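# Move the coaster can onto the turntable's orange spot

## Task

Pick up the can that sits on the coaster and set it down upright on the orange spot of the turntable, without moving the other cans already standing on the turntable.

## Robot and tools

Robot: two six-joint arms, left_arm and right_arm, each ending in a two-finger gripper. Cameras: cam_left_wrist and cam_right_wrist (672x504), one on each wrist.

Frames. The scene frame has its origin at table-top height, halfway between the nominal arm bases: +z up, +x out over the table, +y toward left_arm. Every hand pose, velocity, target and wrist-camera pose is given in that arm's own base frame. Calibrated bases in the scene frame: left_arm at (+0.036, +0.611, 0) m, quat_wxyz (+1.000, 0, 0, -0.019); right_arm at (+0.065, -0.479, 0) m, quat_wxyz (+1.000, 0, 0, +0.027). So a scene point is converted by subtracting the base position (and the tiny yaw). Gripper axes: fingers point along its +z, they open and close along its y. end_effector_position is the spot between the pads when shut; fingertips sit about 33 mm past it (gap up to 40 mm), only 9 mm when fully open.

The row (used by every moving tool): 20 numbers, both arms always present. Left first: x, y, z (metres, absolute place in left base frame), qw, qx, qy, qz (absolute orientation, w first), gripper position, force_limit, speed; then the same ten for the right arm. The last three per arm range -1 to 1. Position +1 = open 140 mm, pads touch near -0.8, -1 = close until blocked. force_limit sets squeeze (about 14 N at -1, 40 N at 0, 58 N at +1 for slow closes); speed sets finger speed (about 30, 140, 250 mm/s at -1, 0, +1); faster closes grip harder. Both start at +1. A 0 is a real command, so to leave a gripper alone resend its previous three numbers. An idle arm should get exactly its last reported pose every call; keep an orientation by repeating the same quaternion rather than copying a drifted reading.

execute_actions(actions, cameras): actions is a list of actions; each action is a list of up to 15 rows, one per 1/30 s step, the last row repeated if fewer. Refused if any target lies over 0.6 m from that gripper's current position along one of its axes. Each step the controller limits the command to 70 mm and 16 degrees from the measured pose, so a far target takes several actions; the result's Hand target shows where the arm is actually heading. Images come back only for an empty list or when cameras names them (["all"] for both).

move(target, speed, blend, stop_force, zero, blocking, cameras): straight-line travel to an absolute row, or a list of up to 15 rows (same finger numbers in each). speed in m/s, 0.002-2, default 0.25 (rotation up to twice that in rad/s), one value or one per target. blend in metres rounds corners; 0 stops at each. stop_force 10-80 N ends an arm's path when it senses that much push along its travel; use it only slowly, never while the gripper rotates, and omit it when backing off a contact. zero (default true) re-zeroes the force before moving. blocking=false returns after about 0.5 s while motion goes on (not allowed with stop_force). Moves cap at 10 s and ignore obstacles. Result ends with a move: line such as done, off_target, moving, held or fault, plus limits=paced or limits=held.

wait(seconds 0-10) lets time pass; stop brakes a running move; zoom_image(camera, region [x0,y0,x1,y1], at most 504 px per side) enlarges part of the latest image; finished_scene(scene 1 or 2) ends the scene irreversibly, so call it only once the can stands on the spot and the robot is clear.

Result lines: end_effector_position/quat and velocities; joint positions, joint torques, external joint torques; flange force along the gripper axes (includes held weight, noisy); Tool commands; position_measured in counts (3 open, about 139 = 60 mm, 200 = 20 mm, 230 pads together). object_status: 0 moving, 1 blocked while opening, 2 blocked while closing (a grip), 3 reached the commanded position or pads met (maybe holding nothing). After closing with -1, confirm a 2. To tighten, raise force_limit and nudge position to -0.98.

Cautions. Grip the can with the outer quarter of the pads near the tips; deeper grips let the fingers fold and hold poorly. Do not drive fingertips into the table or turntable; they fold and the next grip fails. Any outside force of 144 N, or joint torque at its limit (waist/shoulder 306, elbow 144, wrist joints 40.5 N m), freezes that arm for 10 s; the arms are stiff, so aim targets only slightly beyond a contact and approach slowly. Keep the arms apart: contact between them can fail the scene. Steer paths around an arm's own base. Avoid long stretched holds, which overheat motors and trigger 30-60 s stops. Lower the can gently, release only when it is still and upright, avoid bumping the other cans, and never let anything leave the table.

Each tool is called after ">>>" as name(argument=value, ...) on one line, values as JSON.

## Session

>>> execute_actions(actions=[])

Scene clock: 0.00 s.
left_arm: end_effector_position=(+0.6869, -0.4977, +0.3432) position_measured=3 object_status=3 end_effector_quat_wxyz=(-0.386, +0.536, +0.739, +0.132) | right_arm: end_effector_position=(+0.7043, -0.2123, +0.1426) position_measured=3 object_status=3 end_effector_quat_wxyz=(-0.088, +0.131, +0.986, -0.062)
Joint positions: left_arm=[-0.733 1.04 0.353 0.304 2.555 -0.867] | right_arm=[-0.273 0.471 1.539 -0.153 1.293 -1.526]
Joint velocities: within noise
Joint torques (N m): no reading
External joint torques (N m): no reading
Flange force (N): no reading
Hand target: left_arm +0.6869, -0.4977, +0.3432; -0.386, +0.536, +0.739, +0.132 | right_arm +0.7043, -0.2123, +0.1426; -0.088, +0.131, +0.986, -0.062
Tool commands: left_gripper/position=+1.0 left_gripper/force_limit=+1.0 left_gripper/speed=+1.0 right_gripper/position=+1.0 right_gripper/force_limit=+1.0 right_gripper/speed=+1.0
camera_calibration:
cam_left_wrist: T_world_to_cam=[[0.897439, 0.376269, -0.230269, -0.343392], [0.249685, -0.863589, -0.438031, -0.444658], [-0.363676, 0.335611, -0.868968, 0.855225], [0, 0, 0, 1]] pos_world=[0.730223, -0.541817, 0.469317]
cam_right_wrist: T_world_to_cam=[[0.233457, 0.960719, -0.150057, 0.0693602], [0.962043, -0.205782, 0.179241, -0.740901], [0.141321, -0.186206, -0.972294, 0.143312], [0, 0, 0, 1]] pos_world=[0.676333, -0.192414, 0.28255]

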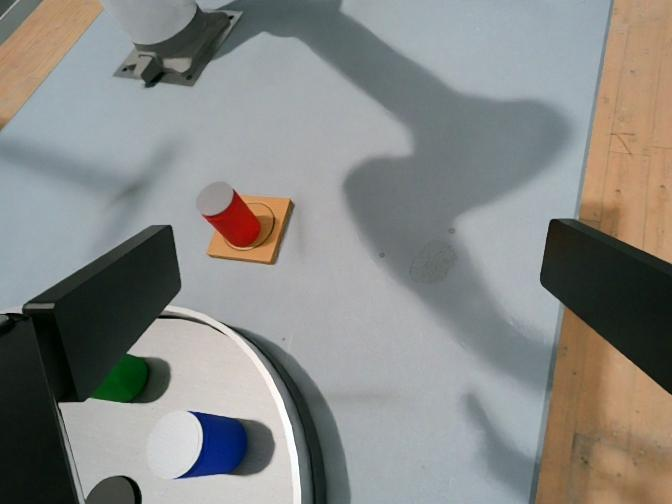

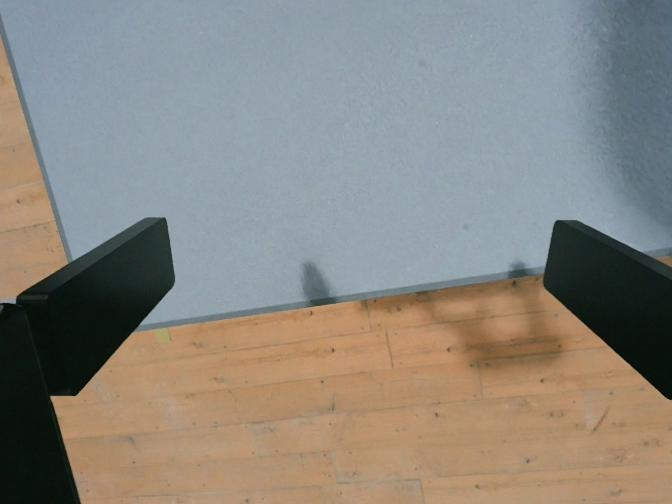

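>>> zoom_image(camera="cam_left_wrist", region=[180, 160, 320, 280])

>>> zoom_image(camera="cam_left_wrist", region=[50, 290, 340, 504])

>>> execute_actions(actions=[], cameras=["cam_left_wrist"])

>>> zoom_image(camera="cam_left_wrist", region=[50, 290, 340, 504])

Scaled by 3.600 from the camera's 672x504 image, which has a finer 960x720 frame.

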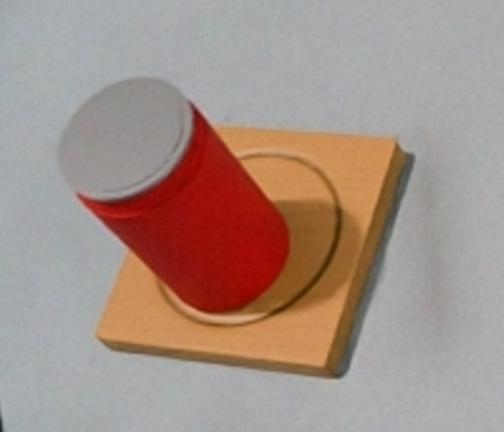

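Scaled by 1.738 from the camera's 672x504 image, which has a finer 960x720 frame.

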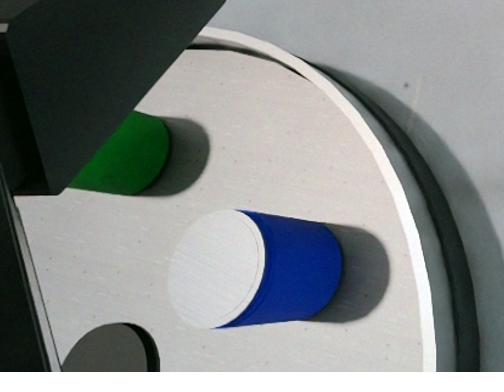

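Scene clock: 4.83 s.
left_arm: end_effector_position=(+0.6869, -0.4977, +0.3432) position_measured=3 object_status=3 end_effector_quat_wxyz=(-0.386, +0.536, +0.739, +0.132) | right_arm: end_effector_position=(+0.7043, -0.2123, +0.1426) position_measured=3 object_status=3 end_effector_quat_wxyz=(-0.088, +0.131, +0.986, -0.062)
Joint positions: left_arm=[-0.733 1.04 0.353 0.304 2.555 -0.867] | right_arm=[-0.273 0.471 1.539 -0.153 1.293 -1.526]
Joint velocities: within noise
Joint torques (N m): left_arm=[-2.89 -129.78 -40.26 4.54 1.73 0.18] | right_arm=[0.41 -81.33 -37.19 3.68 0.32 -0.3]
External joint torques (N m): left_arm=[2.31 1.03 1.06 -0.02 0.15 -0.19] | right_arm=[-0.37 -2.99 -0.17 -0.18 0.16 0.29]
Flange force (N): left_arm=[0.0 0.0 0.0] | right_arm=[4.2 -0.6 -1.7]
Hand target: left_arm +0.6869, -0.4977, +0.3432; -0.386, +0.536, +0.739, +0.132 | right_arm +0.7043, -0.2123, +0.1426; -0.088, +0.131, +0.986, -0.062
Tool commands: left_gripper/position=+1.0 left_gripper/force_limit=+1.0 left_gripper/speed=+1.0 right_gripper/position=+1.0 right_gripper/force_limit=+1.0 right_gripper/speed=+1.0
camera_calibration:
cam_left_wrist: T_world_to_cam=[[0.897439, 0.376269, -0.230269, -0.343392], [0.249685, -0.863589, -0.438031, -0.444658], [-0.363676, 0.335611, -0.868968, 0.855225], [0, 0, 0, 1]] pos_world=[0.730223, -0.541817, 0.469317]
Images, in order (width x height): cam_left_wrist 672x504.

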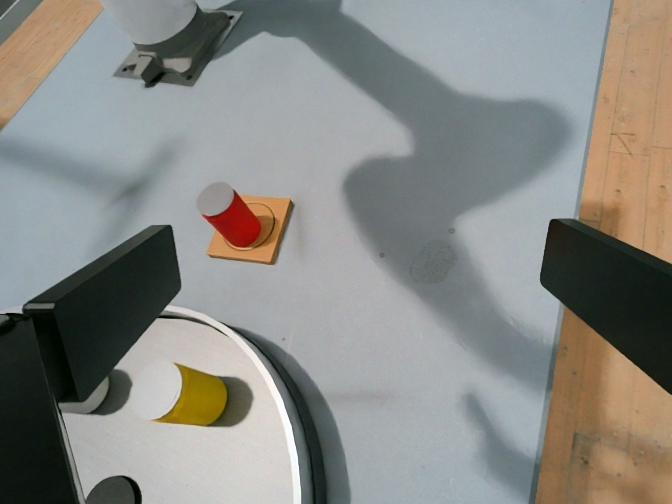

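Scaled by 1.738 from the camera's 672x504 image, which has a finer 960x720 frame.

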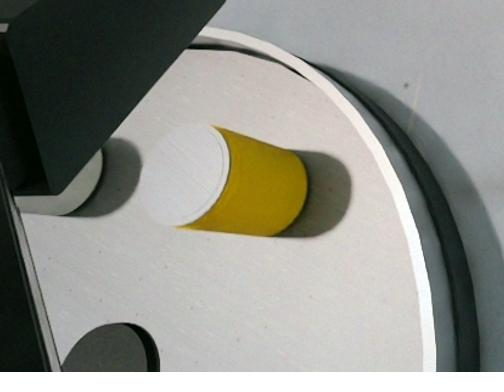

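>>> move(target=[0.389, -0.3715, 0.17, 0.0, 0.70711, 0.70711, 0.0, 0.05, -0.1, 0.0, 0.7043, -0.2123, 0.1426, -0.088, 0.131, 0.986, -0.062, 1.0, 1.0, 1.0], speed=0.35, cameras=["cam_left_wrist"])

>>> zoom_image(camera="cam_left_wrist", region=[230, 120, 450, 340])

Scene clock: 10.23 s.
left_arm: end_effector_position=(+0.3890, -0.3715, +0.1700) position_measured=123 object_status=3 end_effector_quat_wxyz=(+0.000, +0.707, +0.707, +0.000) | right_arm: end_effector_position=(+0.7043, -0.2123, +0.1426) position_measured=3 object_status=3 end_effector_quat_wxyz=(-0.088, +0.131, +0.986, -0.062)
Joint positions: left_arm=[-0.827 0.075 1.996 0 1.07 -0.827] | right_arm=[-0.273 0.471 1.539 -0.153 1.293 -1.526]
Joint torques (N m): left_arm=[-2.81 -44.05 -38.3 3.72 -0.15 0.27] | right_arm=[0.51 -80.84 -37.17 3.68 0.31 -0.34]
External joint torques (N m): left_arm=[2.86 -0.39 1.41 0.11 0.17 -0.27] | right_arm=[0.07 -3.45 -0.07 -0.17 0.17 0.33]
Flange force (N): left_arm=[5.3 1.4 0.9] | right_arm=[5.2 0.0 -1.8]
Hand target: left_arm +0.3890, -0.3715, +0.1700; +0.000, +0.707, +0.707, +0.000 | right_arm +0.7043, -0.2123, +0.1426; -0.088, +0.131, +0.986, -0.062
Off the commanded pose: left_arm 0.000 m, 0 deg | right_arm 0.000 m, 0 deg.
move: done
camera_calibration:
cam_left_wrist: T_world_to_cam=[[0.999818, -0.0189982, 0.0017087, -0.389488], [-0.0184439, -0.940005, 0.340662, -0.393641], [-0.0048658, -0.340632, -0.940184, 0.175427], [0, 0, 0, 1]] pos_world=[0.38301, -0.317667, 0.299698]
Images, in order (width x height): cam_left_wrist 672x504.

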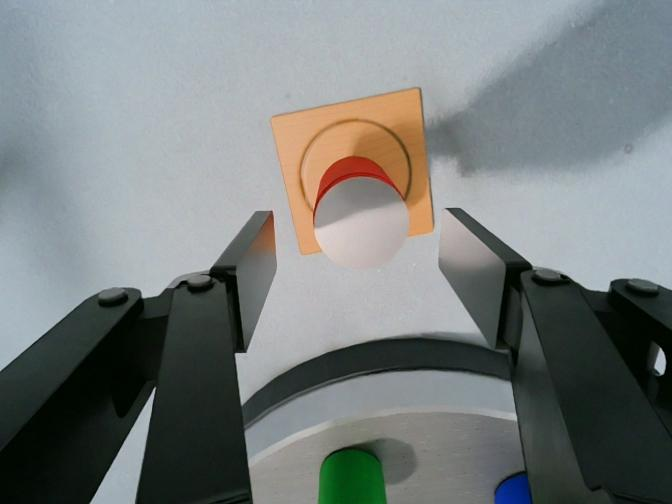

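Scaled by 2.291 from the camera's 672x504 image, which has a finer 960x720 frame.

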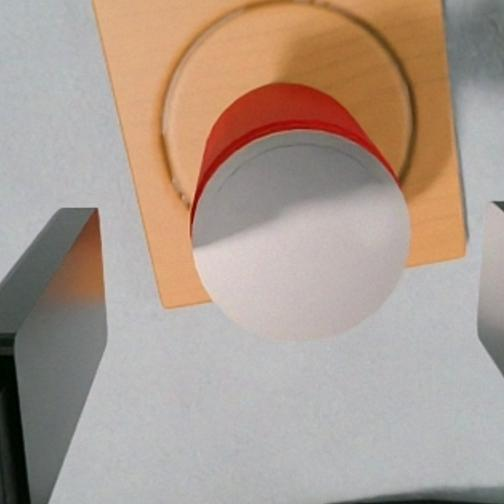

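>>> zoom_image(camera="cam_left_wrist", region=[230, 320, 540, 504])

>>> move(target=[[0.3932, -0.3747, 0.115, 0.0, 0.70711, 0.70711, 0.0, 0.05, -0.1, 0.0, 0.7043, -0.2123, 0.1426, -0.088, 0.131, 0.986, -0.062, 1.0, 1.0, 1.0], [0.3932, -0.3747, 0.115, 0.0, 0.70711, 0.70711, 0.0, -1.0, -0.1, -1.0, 0.7043, -0.2123, 0.1426, -0.088, 0.131, 0.986, -0.062, 1.0, 1.0, 1.0]], speed=0.15, cameras=["cam_left_wrist"])

>>> zoom_image(camera="cam_left_wrist", region=[230, 340, 540, 504])

Scaled by 1.626 from the camera's 672x504 image, which has a finer 960x720 frame.

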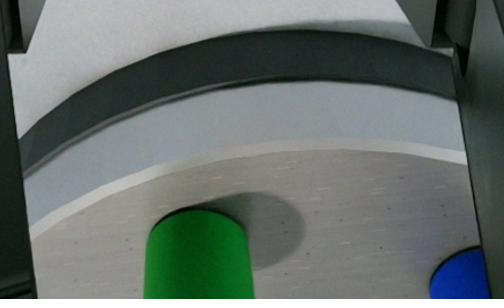

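Scene clock: 14.53 s.
left_arm: end_effector_position=(+0.3932, -0.3747, +0.1150) position_measured=153 object_status=0 end_effector_quat_wxyz=(+0.000, +0.707, +0.707, +0.000) | right_arm: end_effector_position=(+0.7043, -0.2123, +0.1426) position_measured=3 object_status=3 end_effector_quat_wxyz=(-0.088, +0.131, +0.986, -0.062)
Joint positions: left_arm=[-0.825 0.135 2.044 0 0.963 -0.825] | right_arm=[-0.273 0.471 1.539 -0.153 1.293 -1.526]
Joint torques (N m): left_arm=[-1.82 -41.14 -30.39 3.69 -0.52 0.18] | right_arm=[0.3 -81.27 -37.19 3.69 0.32 -0.35]
External joint torques (N m): left_arm=[1.91 -7.62 -4.19 -0.12 0.54 -0.18] | right_arm=[-0.58 -2.84 -0.01 -0.21 0.16 0.34]
Flange force (N): left_arm=[4.8 -0.4 -13.0] | right_arm=[4.3 -0.7 -1.4]
Hand target: left_arm +0.3932, -0.3747, +0.1150; +0.000, +0.707, +0.707, +0.000 | right_arm +0.7043, -0.2123, +0.1426; -0.088, +0.131, +0.986, -0.062
Off the commanded pose: left_arm 0.000 m, 0 deg | right_arm 0.000 m, 0 deg.
move: done
camera_calibration:
cam_left_wrist: T_world_to_cam=[[0.999818, -0.0189975, 0.00171063, -0.393654], [-0.0184432, -0.939961, 0.340783, -0.377851], [-0.00486608, -0.340752, -0.940141, 0.122598], [0, 0, 0, 1]] pos_world=[0.38721, -0.320868, 0.244698]
Images, in order (width x height): cam_left_wrist 672x504.

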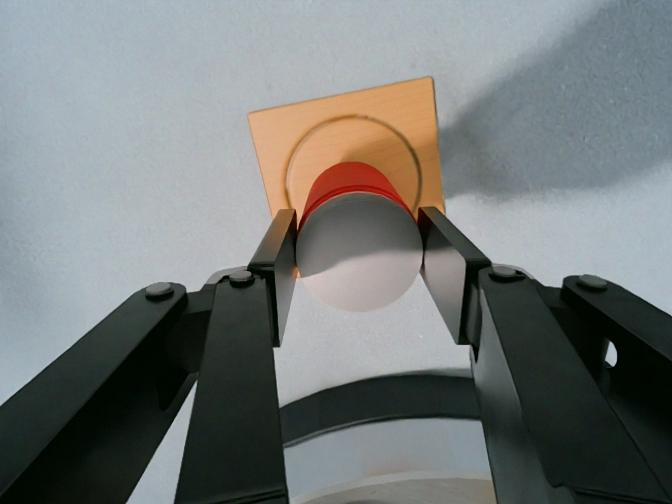

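Scaled by 1.626 from the camera's 672x504 image, which has a finer 960x720 frame.

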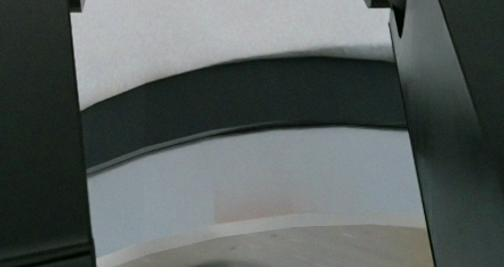

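>>> move(target=[[0.335,-0.49,0.29,0,0.70711,0.70711,0,-1,-0.1,-1,0.7043,-0.2123,0.1426,-0.088,0.131,0.986,-0.062,1,1,1],[0.3146,-0.7440,0.29,0,0.70711,0.70711,0,-1,-0.1,-1,0.7043,-0.2123,0.1426,-0.088,0.131,0.986,-0.062,1,1,1],[0.3310,-0.7890,0.29,0,0.70711,0.70711,0,-1,-0.1,-1,0.7043,-0.2123,0.1426,-0.088,0.131,0.986,-0.062,1,1,1],[0.3618,-0.8257,0.29,0,0.70711,0.70711,0,-1,-0.1,-1,0.7043,-0.2123,0.1426,-0.088,0.131,0.986,-0.062,1,1,1],[0.4033,-0.8497,0.29,0,0.70711,0.70711,0,-1,-0.1,-1,0.7043,-0.2123,0.1426,-0.088,0.131,0.986,-0.062,1,1,1],[0.4505,-0.8580,0.29,0,0.70711,0.70711,0,-1,-0.1,-1,0.7043,-0.2123,0.1426,-0.088,0.131,0.986,-0.062,1,1,1],[0.4977,-0.8497,0.29,0,0.70711,0.70711,0,-1,-0.1,-1,0.7043,-0.2123,0.1426,-0.088,0.131,0.986,-0.062,1,1,1],[0.5392,-0.8257,0.29,0,0.70711,0.70711,0,-1,-0.1,-1,0.7043,-0.2123,0.1426,-0.088,0.131,0.986,-0.062,1,1,1],[0.5700,-0.7890,0.29,0,0.70711,0.70711,0,-1,-0.1,-1,0.7043,-0.2123,0.1426,-0.088,0.131,0.986,-0.062,1,1,1],[0.5864,-0.7440,0.29,0,0.70711,0.70711,0,-1,-0.1,-1,0.7043,-0.2123,0.1426,-0.088,0.131,0.986,-0.062,1,1,1],[0.5864,-0.6960,0.29,0,0.70711,0.70711,0,-1,-0.1,-1,0.7043,-0.2123,0.1426,-0.088,0.131,0.986,-0.062,1,1,1],[0.5700,-0.6510,0.29,0,0.70711,0.70711,0,-1,-0.1,-1,0.7043,-0.2123,0.1426,-0.088,0.131,0.986,-0.062,1,1,1],[0.5392,-0.6143,0.29,0,0.70711,0.70711,0,-1,-0.1,-1,0.7043,-0.2123,0.1426,-0.088,0.131,0.986,-0.062,1,1,1],[0.4977,-0.5903,0.29,0,0.70711,0.70711,0,-1,-0.1,-1,0.7043,-0.2123,0.1426,-0.088,0.131,0.986,-0.062,1,1,1]], speed=[0.3,0.3,0.3,0.3,0.15,0.0835,0.0835,0.0835,0.0835,0.0835,0.0835,0.0835,0.0835,0.0835], blend=0.03, blocking=false)

>>> wait(seconds=2.9, cameras=["cam_left_wrist"])

>>> zoom_image(camera="cam_left_wrist", region=[160, 40, 560, 320])

Scene clock: 22.63 s.
left_arm: end_effector_position=(+0.3661, -0.4277, +0.1960) position_measured=153 object_status=2 end_effector_quat_wxyz=(+0.001, +0.707, +0.707, -0.001) end_effector_velocity=(-0.081, -0.157, +0.239) end_effector_angular_velocity=(-0.002, +0.001, -0.001) | right_arm: end_effector_position=(+0.7043, -0.2123, +0.1426) position_measured=3 object_status=3 end_effector_quat_wxyz=(-0.088, +0.131, +0.986, -0.062)
Joint positions: left_arm=[-0.923 0.092 1.925 -0.002 1.122 -0.922] | right_arm=[-0.273 0.471 1.539 -0.153 1.293 -1.526]
Joint velocities: left_arm=[-0.283 -0.075 -0.392 -0.001 0.465 -0.282] | right_arm=[within noise]
Joint torques (N m): left_arm=[-7.2 -47.38 -40.83 3.94 -0.07 0.43] | right_arm=[0.13 -81.12 -37.24 3.69 0.32 -0.31]
External joint torques (N m): left_arm=[6.82 0.64 2.77 -0.01 0.09 -0.43] | right_arm=[-0.11 -2.99 0.09 -0.2 0.17 0.3]
Flange force (N): left_arm=[9.7 6.6 3.5] | right_arm=[4.8 -0.2 -1.4]
Hand target: left_arm +0.3576, -0.4434, +0.2205; +0.001, +0.707, +0.707, -0.001 | right_arm +0.7043, -0.2123, +0.1426; -0.088, +0.131, +0.986, -0.062
Tool commands: left_gripper/position=-1.0 left_gripper/force_limit=-0.1 left_gripper/speed=-1.0 right_gripper/position=+1.0 right_gripper/force_limit=+1.0 right_gripper/speed=+1.0
Off the commanded pose: left_arm 0.229 m, 0 deg | right_arm 0.000 m, 0 deg.
move: running; path passed 0 of 14 targets; blend cut to 0.0239 m at target 2, 0.0239 m at target 3, 0.024 m at target 4, 0.024 m at target 5, 0.024 m at target 6, 0.024 m at target 7, 0.024 m at target 8, 0.0239 m at target 9, 0.0239 m at target 10, 0.0239 m at target 11, 0.0239 m at target 12, 0.024 m at target 13

Scene clock: 24.37 s.
left_arm: end_effector_position=(+0.3209, -0.7563, +0.2895) position_measured=153 object_status=2 end_effector_quat_wxyz=(+0.002, +0.707, +0.707, -0.001) | right_arm: end_effector_position=(+0.7043, -0.2123, +0.1426) position_measured=3 object_status=3 end_effector_quat_wxyz=(-0.088, +0.131, +0.986, -0.062)
Joint positions: left_arm=[-1.211 0.447 1.285 0 1.406 -1.211] | right_arm=[-0.273 0.471 1.539 -0.153 1.293 -1.526]
Joint torques (N m): left_arm=[-2.56 -94.08 -43.61 4.25 -0.12 0.25] | right_arm=[0.57 -81.22 -37.33 3.71 0.31 -0.3]
External joint torques (N m): left_arm=[2.78 8.34 2.3 0.03 0.14 -0.25] | right_arm=[-0.66 -3 0.04 -0.21 0.17 0.29]
Flange force (N): left_arm=[-6.5 6.1 5.3] | right_arm=[4.7 -0.9 -1.4]
Hand target: left_arm +0.3209, -0.7563, +0.2895; +0.002, +0.707, +0.707, -0.001 | right_arm +0.7043, -0.2123, +0.1426; -0.088, +0.131, +0.986, -0.062
Tool commands: left_gripper/position=-1.0 left_gripper/force_limit=-0.1 left_gripper/speed=-1.0 right_gripper/position=+1.0 right_gripper/force_limit=+1.0 right_gripper/speed=+1.0
Off the commanded pose: left_arm 0.243 m, 0 deg | right_arm 0.000 m, 0 deg.
earlier move: held (left_arm; a check stopped the path); path passed 2 of 14 targets; blend cut to 0.0239 m at target 2, 0.0239 m at target 3, 0.024 m at target 4, 0.024 m at target 5, 0.024 m at target 6, 0.024 m at target 7, 0.024 m at target 8, 0.0239 m at target 9, 0.0239 m at target 10, 0.0239 m at target 11, 0.0239 m at target 12, 0.024 m at target 13; limits=held
wait: 1.73 of 2.9 s (the move ended)
pose unreachable (left arm): on one or more control steps of this call, first in action 0 (counted from 0), this arm could not follow its commanded pose, so it was not sent that pose on those steps. It may still have moved: this result reports where it is.
cause: moving toward the commanded pose would bring a part of the arm too close to another arm (a part of this arm just beyond joint 5 (wrist pitch) and a part of the right arm just beyond its joint 2 (shoulder), at the place that arm is still heading or pushing toward).
camera_calibration:
cam_left_wrist: T_world_to_cam=[[0.999806, -0.0194569, 0.00312565, -0.329724], [-0.0193431, -0.93864, 0.344356, -0.797194], [-0.00376625, -0.34435, -0.938834, 0.152791], [0, 0, 0, 1]] pos_world=[0.314815, -0.70208, 0.418994]
Images, in order (width x height): cam_left_wrist 672x504.

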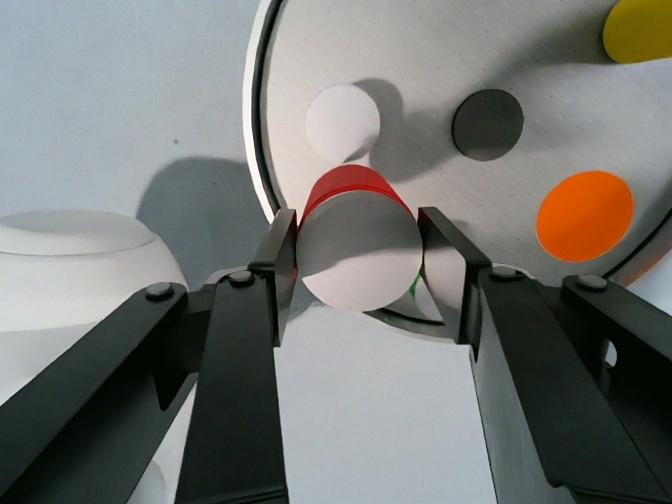

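Scaled by 1.260 from the camera's 672x504 image, which has a finer 960x720 frame.

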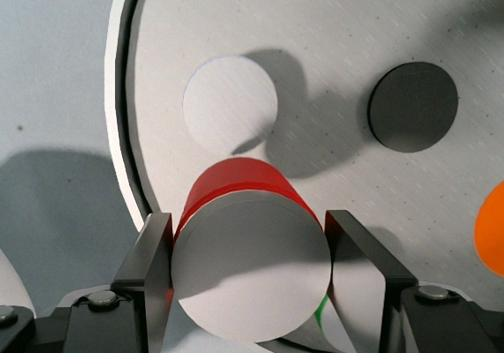

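>>> move(target=[0.3209,-0.7563,0.2895,0.002,0.707,0.707,-0.001,-1,-0.1,-1,0.1303,-0.7240,0.1426,-0.1074,0.6270,0.7721,-0.0069,1,1,1], speed=0.6)

>>> move(target=[[0.3439,-0.8085,0.29,0,0.70711,0.70711,0,-1,-0.1,-1,0.1303,-0.7240,0.1426,-0.1074,0.6270,0.7721,-0.0069,1,1,1],[0.3808,-0.8394,0.29,0,0.70711,0.70711,0,-1,-0.1,-1,0.1303,-0.7240,0.1426,-0.1074,0.6270,0.7721,-0.0069,1,1,1],[0.4260,-0.8559,0.29,0,0.70711,0.70711,0,-1,-0.1,-1,0.1303,-0.7240,0.1426,-0.1074,0.6270,0.7721,-0.0069,1,1,1],[0.4741,-0.8559,0.29,0,0.70711,0.70711,0,-1,-0.1,-1,0.1303,-0.7240,0.1426,-0.1074,0.6270,0.7721,-0.0069,1,1,1],[0.5193,-0.8394,0.29,0,0.70711,0.70711,0,-1,-0.1,-1,0.1303,-0.7240,0.1426,-0.1074,0.6270,0.7721,-0.0069,1,1,1],[0.5561,-0.8085,0.29,0,0.70711,0.70711,0,-1,-0.1,-1,0.1303,-0.7240,0.1426,-0.1074,0.6270,0.7721,-0.0069,1,1,1],[0.5801,-0.7669,0.29,0,0.70711,0.70711,0,-1,-0.1,-1,0.1303,-0.7240,0.1426,-0.1074,0.6270,0.7721,-0.0069,1,1,1],[0.5885,-0.7195,0.29,0,0.70711,0.70711,0,-1,-0.1,-1,0.1303,-0.7240,0.1426,-0.1074,0.6270,0.7721,-0.0069,1,1,1],[0.5801,-0.6721,0.29,0,0.70711,0.70711,0,-1,-0.1,-1,0.1303,-0.7240,0.1426,-0.1074,0.6270,0.7721,-0.0069,1,1,1],[0.5561,-0.6305,0.29,0,0.70711,0.70711,0,-1,-0.1,-1,0.1303,-0.7240,0.1426,-0.1074,0.6270,0.7721,-0.0069,1,1,1],[0.5193,-0.5996,0.29,0,0.70711,0.70711,0,-1,-0.1,-1,0.1303,-0.7240,0.1426,-0.1074,0.6270,0.7721,-0.0069,1,1,1],[0.4741,-0.5831,0.29,0,0.70711,0.70711,0,-1,-0.1,-1,0.1303,-0.7240,0.1426,-0.1074,0.6270,0.7721,-0.0069,1,1,1],[0.4260,-0.5831,0.29,0,0.70711,0.70711,0,-1,-0.1,-1,0.1303,-0.7240,0.1426,-0.1074,0.6270,0.7721,-0.0069,1,1,1],[0.3808,-0.5996,0.29,0,0.70711,0.70711,0,-1,-0.1,-1,0.1303,-0.7240,0.1426,-0.1074,0.6270,0.7721,-0.0069,1,1,1],[0.3439,-0.6305,0.29,0,0.70711,0.70711,0,-1,-0.1,-1,0.1303,-0.7240,0.1426,-0.1074,0.6270,0.7721,-0.0069,1,1,1]], speed=0.0835, blend=0.02, blocking=false)

>>> wait(seconds=0.5, cameras=["cam_left_wrist"])

Scene clock: 35.00 s.
left_arm: end_effector_position=(+0.3209, -0.7563, +0.2895) position_measured=153 object_status=2 end_effector_quat_wxyz=(+0.002, +0.707, +0.707, -0.001) | right_arm: end_effector_position=(+0.1303, -0.7240, +0.1426) position_measured=3 object_status=3 end_effector_quat_wxyz=(-0.107, +0.627, +0.772, -0.007)
Joint positions: left_arm=[-1.211 0.446 1.286 0 1.405 -1.211] | right_arm=[-1.373 0.471 1.539 -0.153 1.293 -1.526]
Joint torques (N m): left_arm=[-2.33 -87.8 -43.74 4.25 -0.15 0.24] | right_arm=[2.04 -82.55 -37.29 3.68 0.19 -0.33]
External joint torques (N m): left_arm=[2.37 1.76 2.31 0.03 0.18 -0.24] | right_arm=[-2.15 -1.69 0.07 -0.2 0.29 0.33]
Flange force (N): left_arm=[3.4 1.4 3.4] | right_arm=[2.6 -2.6 -0.7]
Hand target: left_arm +0.3209, -0.7563, +0.2895; +0.002, +0.707, +0.707, -0.001 | right_arm +0.1303, -0.7240, +0.1426; -0.107, +0.627, +0.772, -0.007
Off the commanded pose: left_arm 0.000 m, 0 deg | right_arm 0.000 m, 0 deg.
move: done; limits=paced

Scene clock: 35.50 s.
left_arm: end_effector_position=(+0.3337, -0.7855, +0.2897) position_measured=153 object_status=2 end_effector_quat_wxyz=(+0.001, +0.707, +0.707, -0.001) end_effector_velocity=(+0.034, -0.076, +0.001) end_effector_angular_velocity=(+0.006, +0.002, +0.001) | right_arm: end_effector_position=(+0.1303, -0.7240, +0.1426) position_measured=3 object_status=3 end_effector_quat_wxyz=(-0.107, +0.627, +0.772, -0.007)
Joint positions: left_arm=[-1.209 0.501 1.202 0 1.436 -1.209] | right_arm=[-1.373 0.471 1.539 -0.153 1.293 -1.526]
Joint velocities: left_arm=[0.006 0.146 -0.225 0 0.086 0.005] | right_arm=[within noise]
Joint torques (N m): left_arm=[-3.37 -95.28 -42.46 4.4 0.51 -0.17] | right_arm=[0.56 -81.24 -37.18 3.66 0.29 -0.29]
External joint torques (N m): left_arm=[3.43 4.47 0.91 -0.11 -0.48 0.17] | right_arm=[-0.19 -2.88 0.09 -0.17 0.2 0.28]
Flange force (N): left_arm=[-2.9 5.8 3.2] | right_arm=[4.6 -0.3 -1.4]
Hand target: left_arm +0.3371, -0.7929, +0.2898; +0.001, +0.707, +0.707, +0.000 | right_arm +0.1303, -0.7240, +0.1426; -0.107, +0.627, +0.772, -0.007
Tool commands: left_gripper/position=-1.0 left_gripper/force_limit=-0.1 left_gripper/speed=-1.0 right_gripper/position=+1.0 right_gripper/force_limit=+1.0 right_gripper/speed=+1.0
Off the commanded pose: left_arm 0.155 m, 0 deg | right_arm 0.000 m, 0 deg.
move: running; path passed 0 of 15 targets

Scene clock: 36.00 s.
left_arm: end_effector_position=(+0.3569, -0.8189, +0.2899) position_measured=153 object_status=2 end_effector_quat_wxyz=(+0.000, +0.707, +0.707, +0.000) end_effector_velocity=(+0.062, -0.056, +0.000) end_effector_angular_velocity=(+0.001, -0.001, +0.000) | right_arm: end_effector_position=(+0.1303, -0.7240, +0.1426) position_measured=3 object_status=3 end_effector_quat_wxyz=(-0.107, +0.627, +0.772, -0.007)
Joint positions: left_arm=[-1.198 0.572 1.09 0 1.479 -1.199] | right_arm=[-1.373 0.471 1.539 -0.153 1.293 -1.526]
Joint velocities: left_arm=[0.041 0.138 -0.221 0.001 0.084 0.041] | right_arm=[within noise]
Joint torques (N m): left_arm=[-3.62 -103.61 -43.54 4.32 -0.23 0.61] | right_arm=[0.3 -81.12 -37.32 3.68 0.31 -0.29]
External joint torques (N m): left_arm=[4.34 5.23 1.64 0.03 0.27 -0.61] | right_arm=[-0.27 -3.16 0 -0.18 0.17 0.28]
Flange force (N): left_arm=[-3.1 5.9 2.9] | right_arm=[4.8 -0.5 -1.6]
Hand target: left_arm +0.3629, -0.8242, +0.2899; +0.000, +0.707, +0.707, +0.000 | right_arm +0.1303, -0.7240, +0.1426; -0.107, +0.627, +0.772, -0.007
Tool commands: left_gripper/position=-1.0 left_gripper/force_limit=-0.1 left_gripper/speed=-1.0 right_gripper/position=+1.0 right_gripper/force_limit=+1.0 right_gripper/speed=+1.0
Off the commanded pose: left_arm 0.189 m, 0 deg | right_arm 0.000 m, 0 deg.
earlier move: running; path passed 1 of 15 targets
wait: 0.50 s; no rest
camera_calibration:
cam_left_wrist: T_world_to_cam=[[0.999817, -0.0190219, 0.00194046, -0.366114], [-0.0185426, -0.939821, 0.341165, -0.855675], [-0.00466591, -0.341138, -0.940002, 0.135065], [0, 0, 0, 1]] pos_world=[0.350811, -0.765069, 0.419598]
Images, in order (width x height): cam_left_wrist 672x504.

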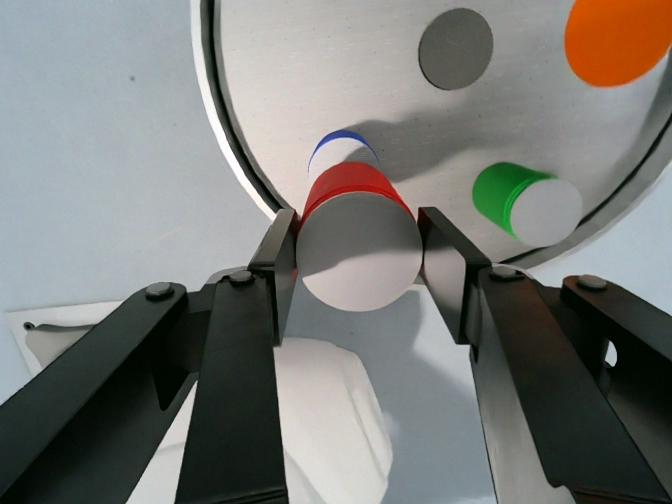

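>>> move(target=[[0.5816,-0.7674,0.29,0,0.70711,0.70711,0,-1,-0.1,-1,0.1303,-0.7240,0.1426,-0.1074,0.6270,0.7721,-0.0069,1,1,1],[0.5879,-0.6952,0.29,0,0.70711,0.70711,0,-1,-0.1,-1,0.1303,-0.7240,0.1426,-0.1074,0.6270,0.7721,-0.0069,1,1,1],[0.5572,-0.6295,0.29,0,0.70711,0.70711,0,-1,-0.1,-1,0.1303,-0.7240,0.1426,-0.1074,0.6270,0.7721,-0.0069,1,1,1],[0.4979,-0.5879,0.29,0,0.70711,0.70711,0,-1,-0.1,-1,0.1303,-0.7240,0.1426,-0.1074,0.6270,0.7721,-0.0069,1,1,1],[0.4257,-0.5816,0.29,0,0.70711,0.70711,0,-1,-0.1,-1,0.1303,-0.7240,0.1426,-0.1074,0.6270,0.7721,-0.0069,1,1,1],[0.3600,-0.6123,0.29,0,0.70711,0.70711,0,-1,-0.1,-1,0.1303,-0.7240,0.1426,-0.1074,0.6270,0.7721,-0.0069,1,1,1],[0.3184,-0.6716,0.29,0,0.70711,0.70711,0,-1,-0.1,-1,0.1303,-0.7240,0.1426,-0.1074,0.6270,0.7721,-0.0069,1,1,1],[0.3115,-0.7195,0.29,0,0.70711,0.70711,0,-1,-0.1,-1,0.1303,-0.7240,0.1426,-0.1074,0.6270,0.7721,-0.0069,1,1,1],[0.3199,-0.7669,0.29,0,0.70711,0.70711,0,-1,-0.1,-1,0.1303,-0.7240,0.1426,-0.1074,0.6270,0.7721,-0.0069,1,1,1],[0.3439,-0.8085,0.29,0,0.70711,0.70711,0,-1,-0.1,-1,0.1303,-0.7240,0.1426,-0.1074,0.6270,0.7721,-0.0069,1,1,1],[0.3808,-0.8394,0.29,0,0.70711,0.70711,0,-1,-0.1,-1,0.1303,-0.7240,0.1426,-0.1074,0.6270,0.7721,-0.0069,1,1,1],[0.4260,-0.8559,0.29,0,0.70711,0.70711,0,-1,-0.1,-1,0.1303,-0.7240,0.1426,-0.1074,0.6270,0.7721,-0.0069,1,1,1],[0.4741,-0.8559,0.29,0,0.70711,0.70711,0,-1,-0.1,-1,0.1303,-0.7240,0.1426,-0.1074,0.6270,0.7721,-0.0069,1,1,1],[0.5193,-0.8394,0.29,0,0.70711,0.70711,0,-1,-0.1,-1,0.1303,-0.7240,0.1426,-0.1074,0.6270,0.7721,-0.0069,1,1,1],[0.5561,-0.8085,0.29,0,0.70711,0.70711,0,-1,-0.1,-1,0.1303,-0.7240,0.1426,-0.1074,0.6270,0.7721,-0.0069,1,1,1]], speed=[0.25,0.25,0.25,0.25,0.25,0.25,0.25,0.0835,0.0835,0.0835,0.0835,0.0835,0.0835,0.0835,0.0835], blend=0.02, blocking=false)

>>> wait(seconds=2.1, cameras=["cam_left_wrist"])

>>> zoom_image(camera="cam_left_wrist", region=[220, 40, 500, 320])

Scene clock: 39.50 s.
left_arm: end_effector_position=(+0.5854, -0.7116, +0.2897) position_measured=153 object_status=2 end_effector_quat_wxyz=(-0.002, +0.707, +0.707, +0.000) end_effector_velocity=(-0.005, +0.235, -0.001) end_effector_angular_velocity=(+0.006, +0.003, +0.001) | right_arm: end_effector_position=(+0.1303, -0.7240, +0.1426) position_measured=3 object_status=3 end_effector_quat_wxyz=(-0.107, +0.627, +0.772, -0.007)
Joint positions: left_arm=[-0.92 0.627 1.002 0 1.516 -0.92] | right_arm=[-1.373 0.471 1.539 -0.153 1.293 -1.526]
Joint velocities: left_arm=[0.15 -0.349 0.577 0.002 -0.222 0.148] | right_arm=[within noise]
Joint torques (N m): left_arm=[-9.26 -107.78 -43.44 4.22 0.01 0.23] | right_arm=[0.48 -81.38 -37.18 3.71 0.34 -0.33]
External joint torques (N m): left_arm=[4.94 3.33 1.55 -0.01 0.08 -0.24] | right_arm=[-0.56 -2.75 -0.01 -0.22 0.14 0.33]
Flange force (N): left_arm=[1.9 5.1 2.7] | right_arm=[4.2 -0.7 -1.3]
Hand target: left_arm +0.5819, -0.6845, +0.2893; -0.002, +0.707, +0.707, +0.000 | right_arm +0.1303, -0.7240, +0.1426; -0.107, +0.627, +0.772, -0.007
Tool commands: left_gripper/position=-1.0 left_gripper/force_limit=-0.1 left_gripper/speed=-1.0 right_gripper/position=+1.0 right_gripper/force_limit=+1.0 right_gripper/speed=+1.0
Off the commanded pose: left_arm 0.101 m, 0 deg | right_arm 0.000 m, 0 deg.
earlier move: replaced; path passed 6 of 15 targets
move: running; path passed 1 of 15 targets; blend cut to 0.0054 m at target 1

Scene clock: 41.60 s.
left_arm: end_effector_position=(+0.3132, -0.7215, +0.2900) position_measured=153 object_status=2 end_effector_quat_wxyz=(+0.000, +0.707, +0.707, +0.000) end_effector_velocity=(+0.002, -0.083, -0.001) end_effector_angular_velocity=(+0.001, -0.001, -0.001) | right_arm: end_effector_position=(+0.1303, -0.7240, +0.1426) position_measured=3 object_status=3 end_effector_quat_wxyz=(-0.107, +0.627, +0.772, -0.007)
Joint positions: left_arm=[-1.205 0.391 1.365 0 1.385 -1.205] | right_arm=[-1.373 0.471 1.539 -0.153 1.293 -1.526]
Joint velocities: left_arm=[-0.035 0.125 -0.178 0.001 0.053 -0.034] | right_arm=[within noise]
Joint torques (N m): left_arm=[0.52 -79.61 -41.97 4.28 0.2 0.24] | right_arm=[0.31 -81.24 -37.3 3.71 0.28 -0.29]
External joint torques (N m): left_arm=[0.1 -0.88 0.75 0.01 -0.17 -0.24] | right_arm=[0.32 -3.15 -0.03 -0.19 0.2 0.28]
Flange force (N): left_arm=[2.9 -1.5 1.1] | right_arm=[4.7 0.3 -1.7]
Hand target: left_arm +0.3136, -0.7294, +0.2899; +0.000, +0.707, +0.707, +0.000 | right_arm +0.1303, -0.7240, +0.1426; -0.107, +0.627, +0.772, -0.007
Tool commands: left_gripper/position=-1.0 left_gripper/force_limit=-0.1 left_gripper/speed=-1.0 right_gripper/position=+1.0 right_gripper/force_limit=+1.0 right_gripper/speed=+1.0
Off the commanded pose: left_arm 0.258 m, 0 deg | right_arm 0.000 m, 0 deg.
earlier move: running; path passed 7 of 15 targets; blend cut to 0.0054 m at target 1
wait: 2.10 s; no rest
camera_calibration:
cam_left_wrist: T_world_to_cam=[[0.999817, -0.0190575, 0.00184276, -0.320652], [-0.0185437, -0.939896, 0.340958, -0.764907], [-0.00476579, -0.340929, -0.940077, 0.168291], [0, 0, 0, 1]] pos_world=[0.307211, -0.667669, 0.419598]
Images, in order (width x height): cam_left_wrist 672x504.

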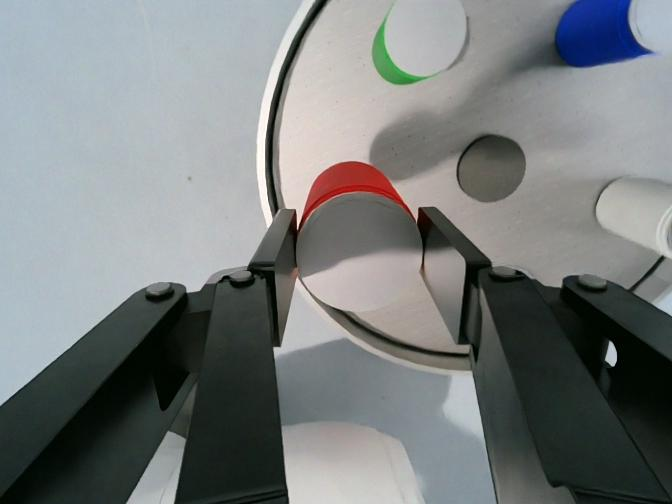

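Scaled by 1.800 from the camera's 672x504 image, which has a finer 960x720 frame.

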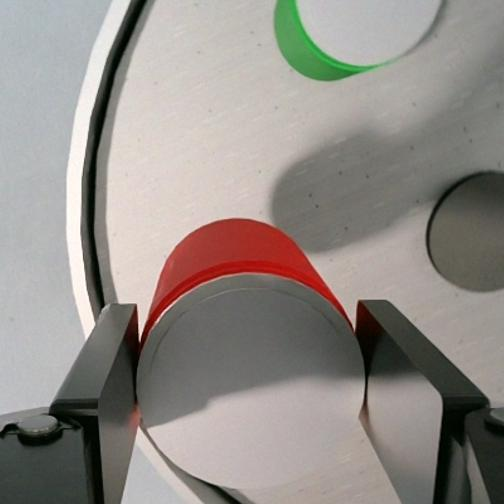

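>>> move(target=[[0.4858,-0.8533,0.29,0,0.70711,0.70711,0,-1,-0.1,-1,0.1303,-0.7240,0.1426,-0.1074,0.6270,0.7721,-0.0069,1,1,1],[0.5529,-0.8122,0.29,0,0.70711,0.70711,0,-1,-0.1,-1,0.1303,-0.7240,0.1426,-0.1074,0.6270,0.7721,-0.0069,1,1,1],[0.5784,-0.7714,0.26,0,0.70711,0.70711,0,-1,-0.1,-1,0.1303,-0.7240,0.1426,-0.1074,0.6270,0.7721,-0.0069,1,1,1],[0.5884,-0.7243,0.22,0,0.70711,0.70711,0,-1,-0.1,-1,0.1303,-0.7240,0.1426,-0.1074,0.6270,0.7721,-0.0069,1,1,1],[0.5817,-0.6767,0.19,0,0.70711,0.70711,0,-1,-0.1,-1,0.1303,-0.7240,0.1426,-0.1074,0.6270,0.7721,-0.0069,1,1,1],[0.5591,-0.6342,0.175,0,0.70711,0.70711,0,-1,-0.1,-1,0.1303,-0.7240,0.1426,-0.1074,0.6270,0.7721,-0.0069,1,1,1],[0.5234,-0.6020,0.17,0,0.70711,0.70711,0,-1,-0.1,-1,0.1303,-0.7240,0.1426,-0.1074,0.6270,0.7721,-0.0069,1,1,1],[0.4788,-0.5840,0.168,0,0.70711,0.70711,0,-1,-0.1,-1,0.1303,-0.7240,0.1426,-0.1074,0.6270,0.7721,-0.0069,1,1,1],[0.4307,-0.5823,0.168,0,0.70711,0.70711,0,-1,-0.1,-1,0.1303,-0.7240,0.1426,-0.1074,0.6270,0.7721,-0.0069,1,1,1],[0.3850,-0.5972,0.168,0,0.70711,0.70711,0,-1,-0.1,-1,0.1303,-0.7240,0.1426,-0.1074,0.6270,0.7721,-0.0069,1,1,1],[0.3471,-0.6268,0.168,0,0.70711,0.70711,0,-1,-0.1,-1,0.1303,-0.7240,0.1426,-0.1074,0.6270,0.7721,-0.0069,1,1,1],[0.3216,-0.6676,0.168,0,0.70711,0.70711,0,-1,-0.1,-1,0.1303,-0.7240,0.1426,-0.1074,0.6270,0.7721,-0.0069,1,1,1],[0.3116,-0.7147,0.168,0,0.70711,0.70711,0,-1,-0.1,-1,0.1303,-0.7240,0.1426,-0.1074,0.6270,0.7721,-0.0069,1,1,1],[0.3183,-0.7623,0.168,0,0.70711,0.70711,0,-1,-0.1,-1,0.1303,-0.7240,0.1426,-0.1074,0.6270,0.7721,-0.0069,1,1,1],[0.3409,-0.8048,0.168,0,0.70711,0.70711,0,-1,-0.1,-1,0.1303,-0.7240,0.1426,-0.1074,0.6270,0.7721,-0.0069,1,1,1]], speed=[0.125,0.125,0.0984,0.1086,0.0984,0.0875,0.084,0.0835,0.0835,0.0835,0.0835,0.0835,0.0835,0.0835,0.0835], blend=0.02, blocking=false)

>>> wait(seconds=2.9, cameras=["cam_left_wrist"])

>>> zoom_image(camera="cam_left_wrist", region=[220, 60, 500, 300])

Scene clock: 44.63 s.
left_arm: end_effector_position=(+0.5018, -0.8431, +0.2900) position_measured=153 object_status=2 end_effector_quat_wxyz=(+0.000, +0.707, +0.707, +0.000) end_effector_velocity=(+0.107, +0.062, +0.003) end_effector_angular_velocity=(-0.001, +0.000, -0.001) | right_arm: end_effector_position=(+0.1303, -0.7240, +0.1426) position_measured=3 object_status=3 end_effector_quat_wxyz=(-0.107, +0.627, +0.772, -0.007)
Joint positions: left_arm=[-1.069 0.748 0.795 0 1.599 -1.069] | right_arm=[-1.373 0.471 1.539 -0.153 1.293 -1.526]
Joint velocities: left_arm=[0.126 0.003 -0.01 -0.001 0.006 0.127] | right_arm=[within noise]
Joint torques (N m): left_arm=[-1.03 -116.4 -44.69 4.34 0.05 0.26] | right_arm=[0.48 -81.19 -37.25 3.7 0.32 -0.3]
External joint torques (N m): left_arm=[0.83 2.36 2.41 0.03 0 -0.26] | right_arm=[-0.69 -2.93 0.05 -0.22 0.17 0.3]
Flange force (N): left_arm=[3.9 -1.6 4.4] | right_arm=[4.6 -0.9 -1.3]
Hand target: left_arm +0.5114, -0.8375, +0.2900; +0.000, +0.707, +0.707, +0.000 | right_arm +0.1303, -0.7240, +0.1426; -0.107, +0.627, +0.772, -0.007
Tool commands: left_gripper/position=-1.0 left_gripper/force_limit=-0.1 left_gripper/speed=-1.0 right_gripper/position=+1.0 right_gripper/force_limit=+1.0 right_gripper/speed=+1.0
Off the commanded pose: left_arm 0.206 m, 0 deg | right_arm 0.000 m, 0 deg.
earlier move: replaced; path passed 12 of 15 targets; blend cut to 0.0054 m at target 1
move: running; path passed 1 of 15 targets; blend cut to 0.0136 m at target 1

Scene clock: 47.53 s.
left_arm: end_effector_position=(+0.5517, -0.6279, +0.1743) position_measured=153 object_status=2 end_effector_quat_wxyz=(+0.000, +0.707, +0.707, +0.000) end_effector_velocity=(-0.053, +0.064, -0.013) end_effector_angular_velocity=(+0.000, -0.001, -0.002) | right_arm: end_effector_position=(+0.1303, -0.7240, +0.1426) position_measured=3 object_status=3 end_effector_quat_wxyz=(-0.107, +0.627, +0.772, -0.007)
Joint positions: left_arm=[-0.891 0.519 1.387 0 1.236 -0.891] | right_arm=[-1.373 0.471 1.539 -0.153 1.293 -1.526]
Joint velocities: left_arm=[-0.002 -0.123 0.218 0.001 -0.096 0] | right_arm=[within noise]
Joint torques (N m): left_arm=[-2.53 -94.84 -43.52 4.14 -0.08 0.18] | right_arm=[0.22 -81.08 -37.26 3.71 0.33 -0.34]
External joint torques (N m): left_arm=[2.53 3.64 3.9 -0.05 0.11 -0.18] | right_arm=[-0.43 -3.02 0.07 -0.22 0.15 0.33]
Flange force (N): left_arm=[4.6 -0.3 5.8] | right_arm=[4.8 -0.6 -1.3]
Hand target: left_arm +0.5463, -0.6227, +0.1731; +0.000, +0.707, +0.707, +0.000 | right_arm +0.1303, -0.7240, +0.1426; -0.107, +0.627, +0.772, -0.007
Tool commands: left_gripper/position=-1.0 left_gripper/force_limit=-0.1 left_gripper/speed=-1.0 right_gripper/position=+1.0 right_gripper/force_limit=+1.0 right_gripper/speed=+1.0
Off the commanded pose: left_arm 0.275 m, 0 deg | right_arm 0.000 m, 0 deg.
earlier move: running; path passed 5 of 15 targets; blend cut to 0.0136 m at target 1
wait: 2.90 s; no rest
camera_calibration:
cam_left_wrist: T_world_to_cam=[[0.999819, -0.0189721, 0.00148257, -0.557055], [-0.0183433, -0.940069, 0.340489, -0.633253], [-0.00506609, -0.340455, -0.940247, 0.0931203], [0, 0, 0, 1]] pos_world=[0.54581, -0.574167, 0.303998]
Images, in order (width x height): cam_left_wrist 672x504.

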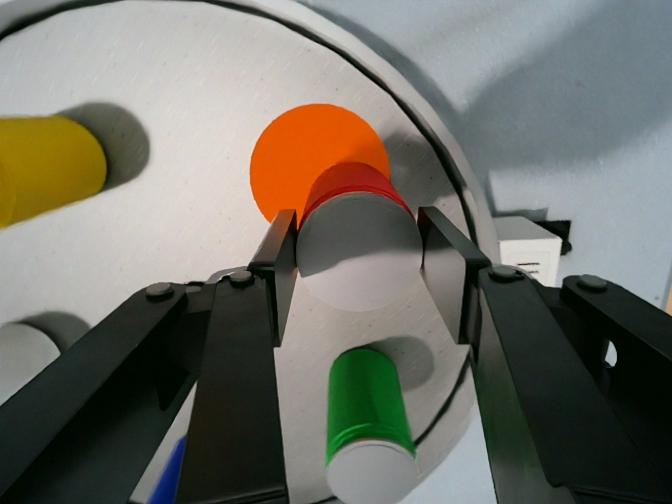

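Scaled by 1.800 from the camera's 672x504 image, which has a finer 960x720 frame.

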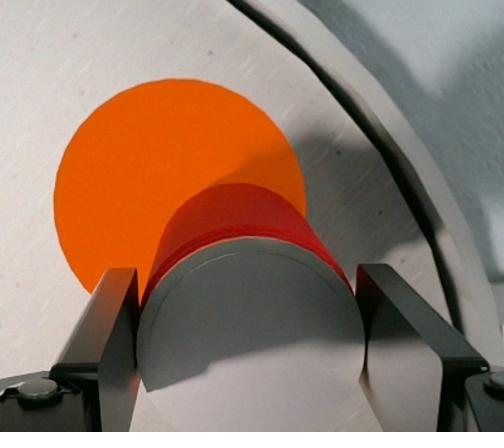

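>>> move(target=[[0.3178,-0.6743,0.168,0,0.70711,0.70711,0,-1,-0.1,-1,0.1303,-0.7240,0.1426,-0.1074,0.6270,0.7721,-0.0069,1,1,1],[0.3095,-0.7215,0.165,0,0.70711,0.70711,0,-1,-0.1,-1,0.1303,-0.7240,0.1426,-0.1074,0.6270,0.7721,-0.0069,1,1,1],[0.3178,-0.7687,0.163,0,0.70711,0.70711,0,-1,-0.1,-1,0.1303,-0.7240,0.1426,-0.1074,0.6270,0.7721,-0.0069,1,1,1],[0.3418,-0.8102,0.161,0,0.70711,0.70711,0,-1,-0.1,-1,0.1303,-0.7240,0.1426,-0.1074,0.6270,0.7721,-0.0069,1,1,1],[0.3785,-0.8410,0.160,0,0.70711,0.70711,0,-1,-0.1,-1,0.1303,-0.7240,0.1426,-0.1074,0.6270,0.7721,-0.0069,1,1,1],[0.4235,-0.8574,0.159,0,0.70711,0.70711,0,-1,-0.1,-1,0.1303,-0.7240,0.1426,-0.1074,0.6270,0.7721,-0.0069,1,1,1],[0.4715,-0.8574,0.158,0,0.70711,0.70711,0,-1,-0.1,-1,0.1303,-0.7240,0.1426,-0.1074,0.6270,0.7721,-0.0069,1,1,1],[0.5165,-0.8410,0.157,0,0.70711,0.70711,0,-1,-0.1,-1,0.1303,-0.7240,0.1426,-0.1074,0.6270,0.7721,-0.0069,1,1,1],[0.5532,-0.8102,0.156,0,0.70711,0.70711,0,-1,-0.1,-1,0.1303,-0.7240,0.1426,-0.1074,0.6270,0.7721,-0.0069,1,1,1],[0.5772,-0.7687,0.155,0,0.70711,0.70711,0,-1,-0.1,-1,0.1303,-0.7240,0.1426,-0.1074,0.6270,0.7721,-0.0069,1,1,1],[0.5855,-0.7215,0.154,0,0.70711,0.70711,0,-1,-0.1,-1,0.1303,-0.7240,0.1426,-0.1074,0.6270,0.7721,-0.0069,1,1,1],[0.5772,-0.6743,0.153,0,0.70711,0.70711,0,-1,-0.1,-1,0.1303,-0.7240,0.1426,-0.1074,0.6270,0.7721,-0.0069,1,1,1],[0.5532,-0.6328,0.152,0,0.70711,0.70711,0,-1,-0.1,-1,0.1303,-0.7240,0.1426,-0.1074,0.6270,0.7721,-0.0069,1,1,1],[0.5165,-0.6020,0.151,0,0.70711,0.70711,0,-1,-0.1,-1,0.1303,-0.7240,0.1426,-0.1074,0.6270,0.7721,-0.0069,1,1,1],[0.4715,-0.5856,0.150,0,0.70711,0.70711,0,-1,-0.1,-1,0.1303,-0.7240,0.1426,-0.1074,0.6270,0.7721,-0.0069,1,1,1]], speed=[0.11,0.0835,0.0835,0.0835,0.0835,0.0835,0.0835,0.0835,0.0835,0.0835,0.0835,0.0835,0.0835,0.0835,0.0835], blend=0.02, blocking=false)

>>> wait(seconds=1.4, cameras=["cam_left_wrist"])

>>> zoom_image(camera="cam_left_wrist", region=[220, 60, 500, 300])

Scene clock: 49.80 s.
left_arm: end_effector_position=(+0.3789, -0.6169, +0.1680) position_measured=153 object_status=2 end_effector_quat_wxyz=(+0.000, +0.707, +0.707, +0.000) end_effector_velocity=(-0.080, -0.075, +0.000) end_effector_angular_velocity=(+0.001, -0.001, -0.001) | right_arm: end_effector_position=(+0.1303, -0.7240, +0.1426) position_measured=3 object_status=3 end_effector_quat_wxyz=(-0.107, +0.627, +0.772, -0.007)
Joint positions: left_arm=[-1.068 0.354 1.647 0 1.14 -1.067] | right_arm=[-1.373 0.471 1.539 -0.153 1.293 -1.526]
Joint velocities: left_arm=[-0.148 0.033 -0.046 0.002 0.014 -0.148] | right_arm=[within noise]
Joint torques (N m): left_arm=[-1.57 -76.47 -40.31 3.89 -0.38 -0.19] | right_arm=[0.46 -81.6 -37.29 3.73 0.33 -0.34]
External joint torques (N m): left_arm=[1.11 2.96 2.19 0.04 0.4 0.19] | right_arm=[-1.06 -2.53 0.01 -0.25 0.15 0.33]
Flange force (N): left_arm=[0.9 1.6 3.5] | right_arm=[3.9 -1.3 -1.1]
Hand target: left_arm +0.3711, -0.6242, +0.1680; +0.000, +0.707, +0.707, +0.000 | right_arm +0.1303, -0.7240, +0.1426; -0.107, +0.627, +0.772, -0.007
Tool commands: left_gripper/position=-1.0 left_gripper/force_limit=-0.1 left_gripper/speed=-1.0 right_gripper/position=+1.0 right_gripper/force_limit=+1.0 right_gripper/speed=+1.0
Off the commanded pose: left_arm 0.099 m, 0 deg | right_arm 0.000 m, 0 deg.
earlier move: replaced; path passed 9 of 15 targets; blend cut to 0.0136 m at target 1
move: running; path passed 0 of 15 targets

Scene clock: 51.20 s.
left_arm: end_effector_position=(+0.3114, -0.7267, +0.1648) position_measured=153 object_status=2 end_effector_quat_wxyz=(+0.000, +0.707, +0.707, +0.000) end_effector_velocity=(+0.004, -0.082, -0.004) end_effector_angular_velocity=(-0.001, +0.000, +0.002) | right_arm: end_effector_position=(+0.1303, -0.7240, +0.1426) position_measured=3 object_status=3 end_effector_quat_wxyz=(-0.107, +0.627, +0.772, -0.007)
Joint positions: left_arm=[-1.21 0.455 1.505 0 1.182 -1.21] | right_arm=[-1.373 0.471 1.539 -0.153 1.293 -1.526]
Joint velocities: left_arm=[-0.032 0.117 -0.171 -0.001 0.053 -0.033] | right_arm=[within noise]
Joint torques (N m): left_arm=[-6.38 -83.82 -42.15 4.08 0.39 0.03] | right_arm=[0.15 -81.14 -37.24 3.7 0.27 -0.35]
External joint torques (N m): left_arm=[6.94 -0.8 3.15 -0.04 -0.36 -0.03] | right_arm=[0.19 -2.97 0.14 -0.2 0.22 0.34]
Flange force (N): left_arm=[11.1 4.8 3.2] | right_arm=[4.8 0.2 -1.5]
Hand target: left_arm +0.3119, -0.7346, +0.1644; +0.000, +0.707, +0.707, +0.000 | right_arm +0.1303, -0.7240, +0.1426; -0.107, +0.627, +0.772, -0.007
Tool commands: left_gripper/position=-1.0 left_gripper/force_limit=-0.1 left_gripper/speed=-1.0 right_gripper/position=+1.0 right_gripper/force_limit=+1.0 right_gripper/speed=+1.0
Off the commanded pose: left_arm 0.214 m, 0 deg | right_arm 0.000 m, 0 deg.
earlier move: running; path passed 1 of 15 targets
wait: 1.40 s; no rest
camera_calibration:
cam_left_wrist: T_world_to_cam=[[0.999817, -0.0190575, 0.00184276, -0.318721], [-0.0185437, -0.939896, 0.340958, -0.727174], [-0.00476579, -0.340929, -0.940077, 0.0489055], [0, 0, 0, 1]] pos_world=[0.305411, -0.672869, 0.294498]
Images, in order (width x height): cam_left_wrist 672x504.

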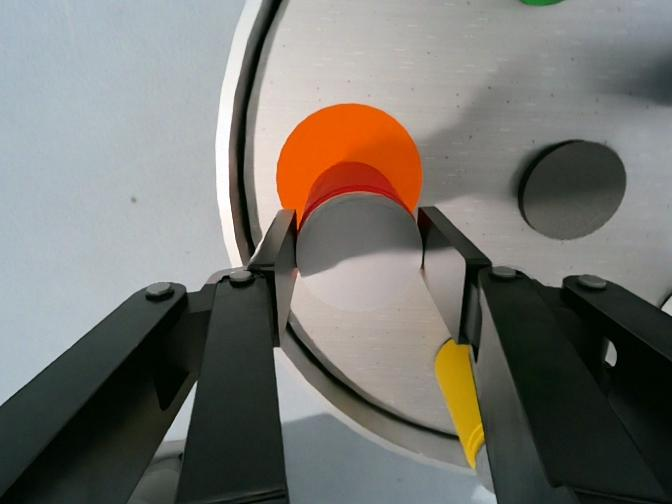

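Scaled by 1.800 from the camera's 672x504 image, which has a finer 960x720 frame.

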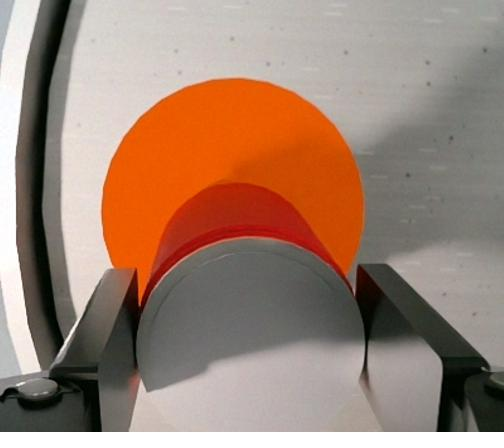

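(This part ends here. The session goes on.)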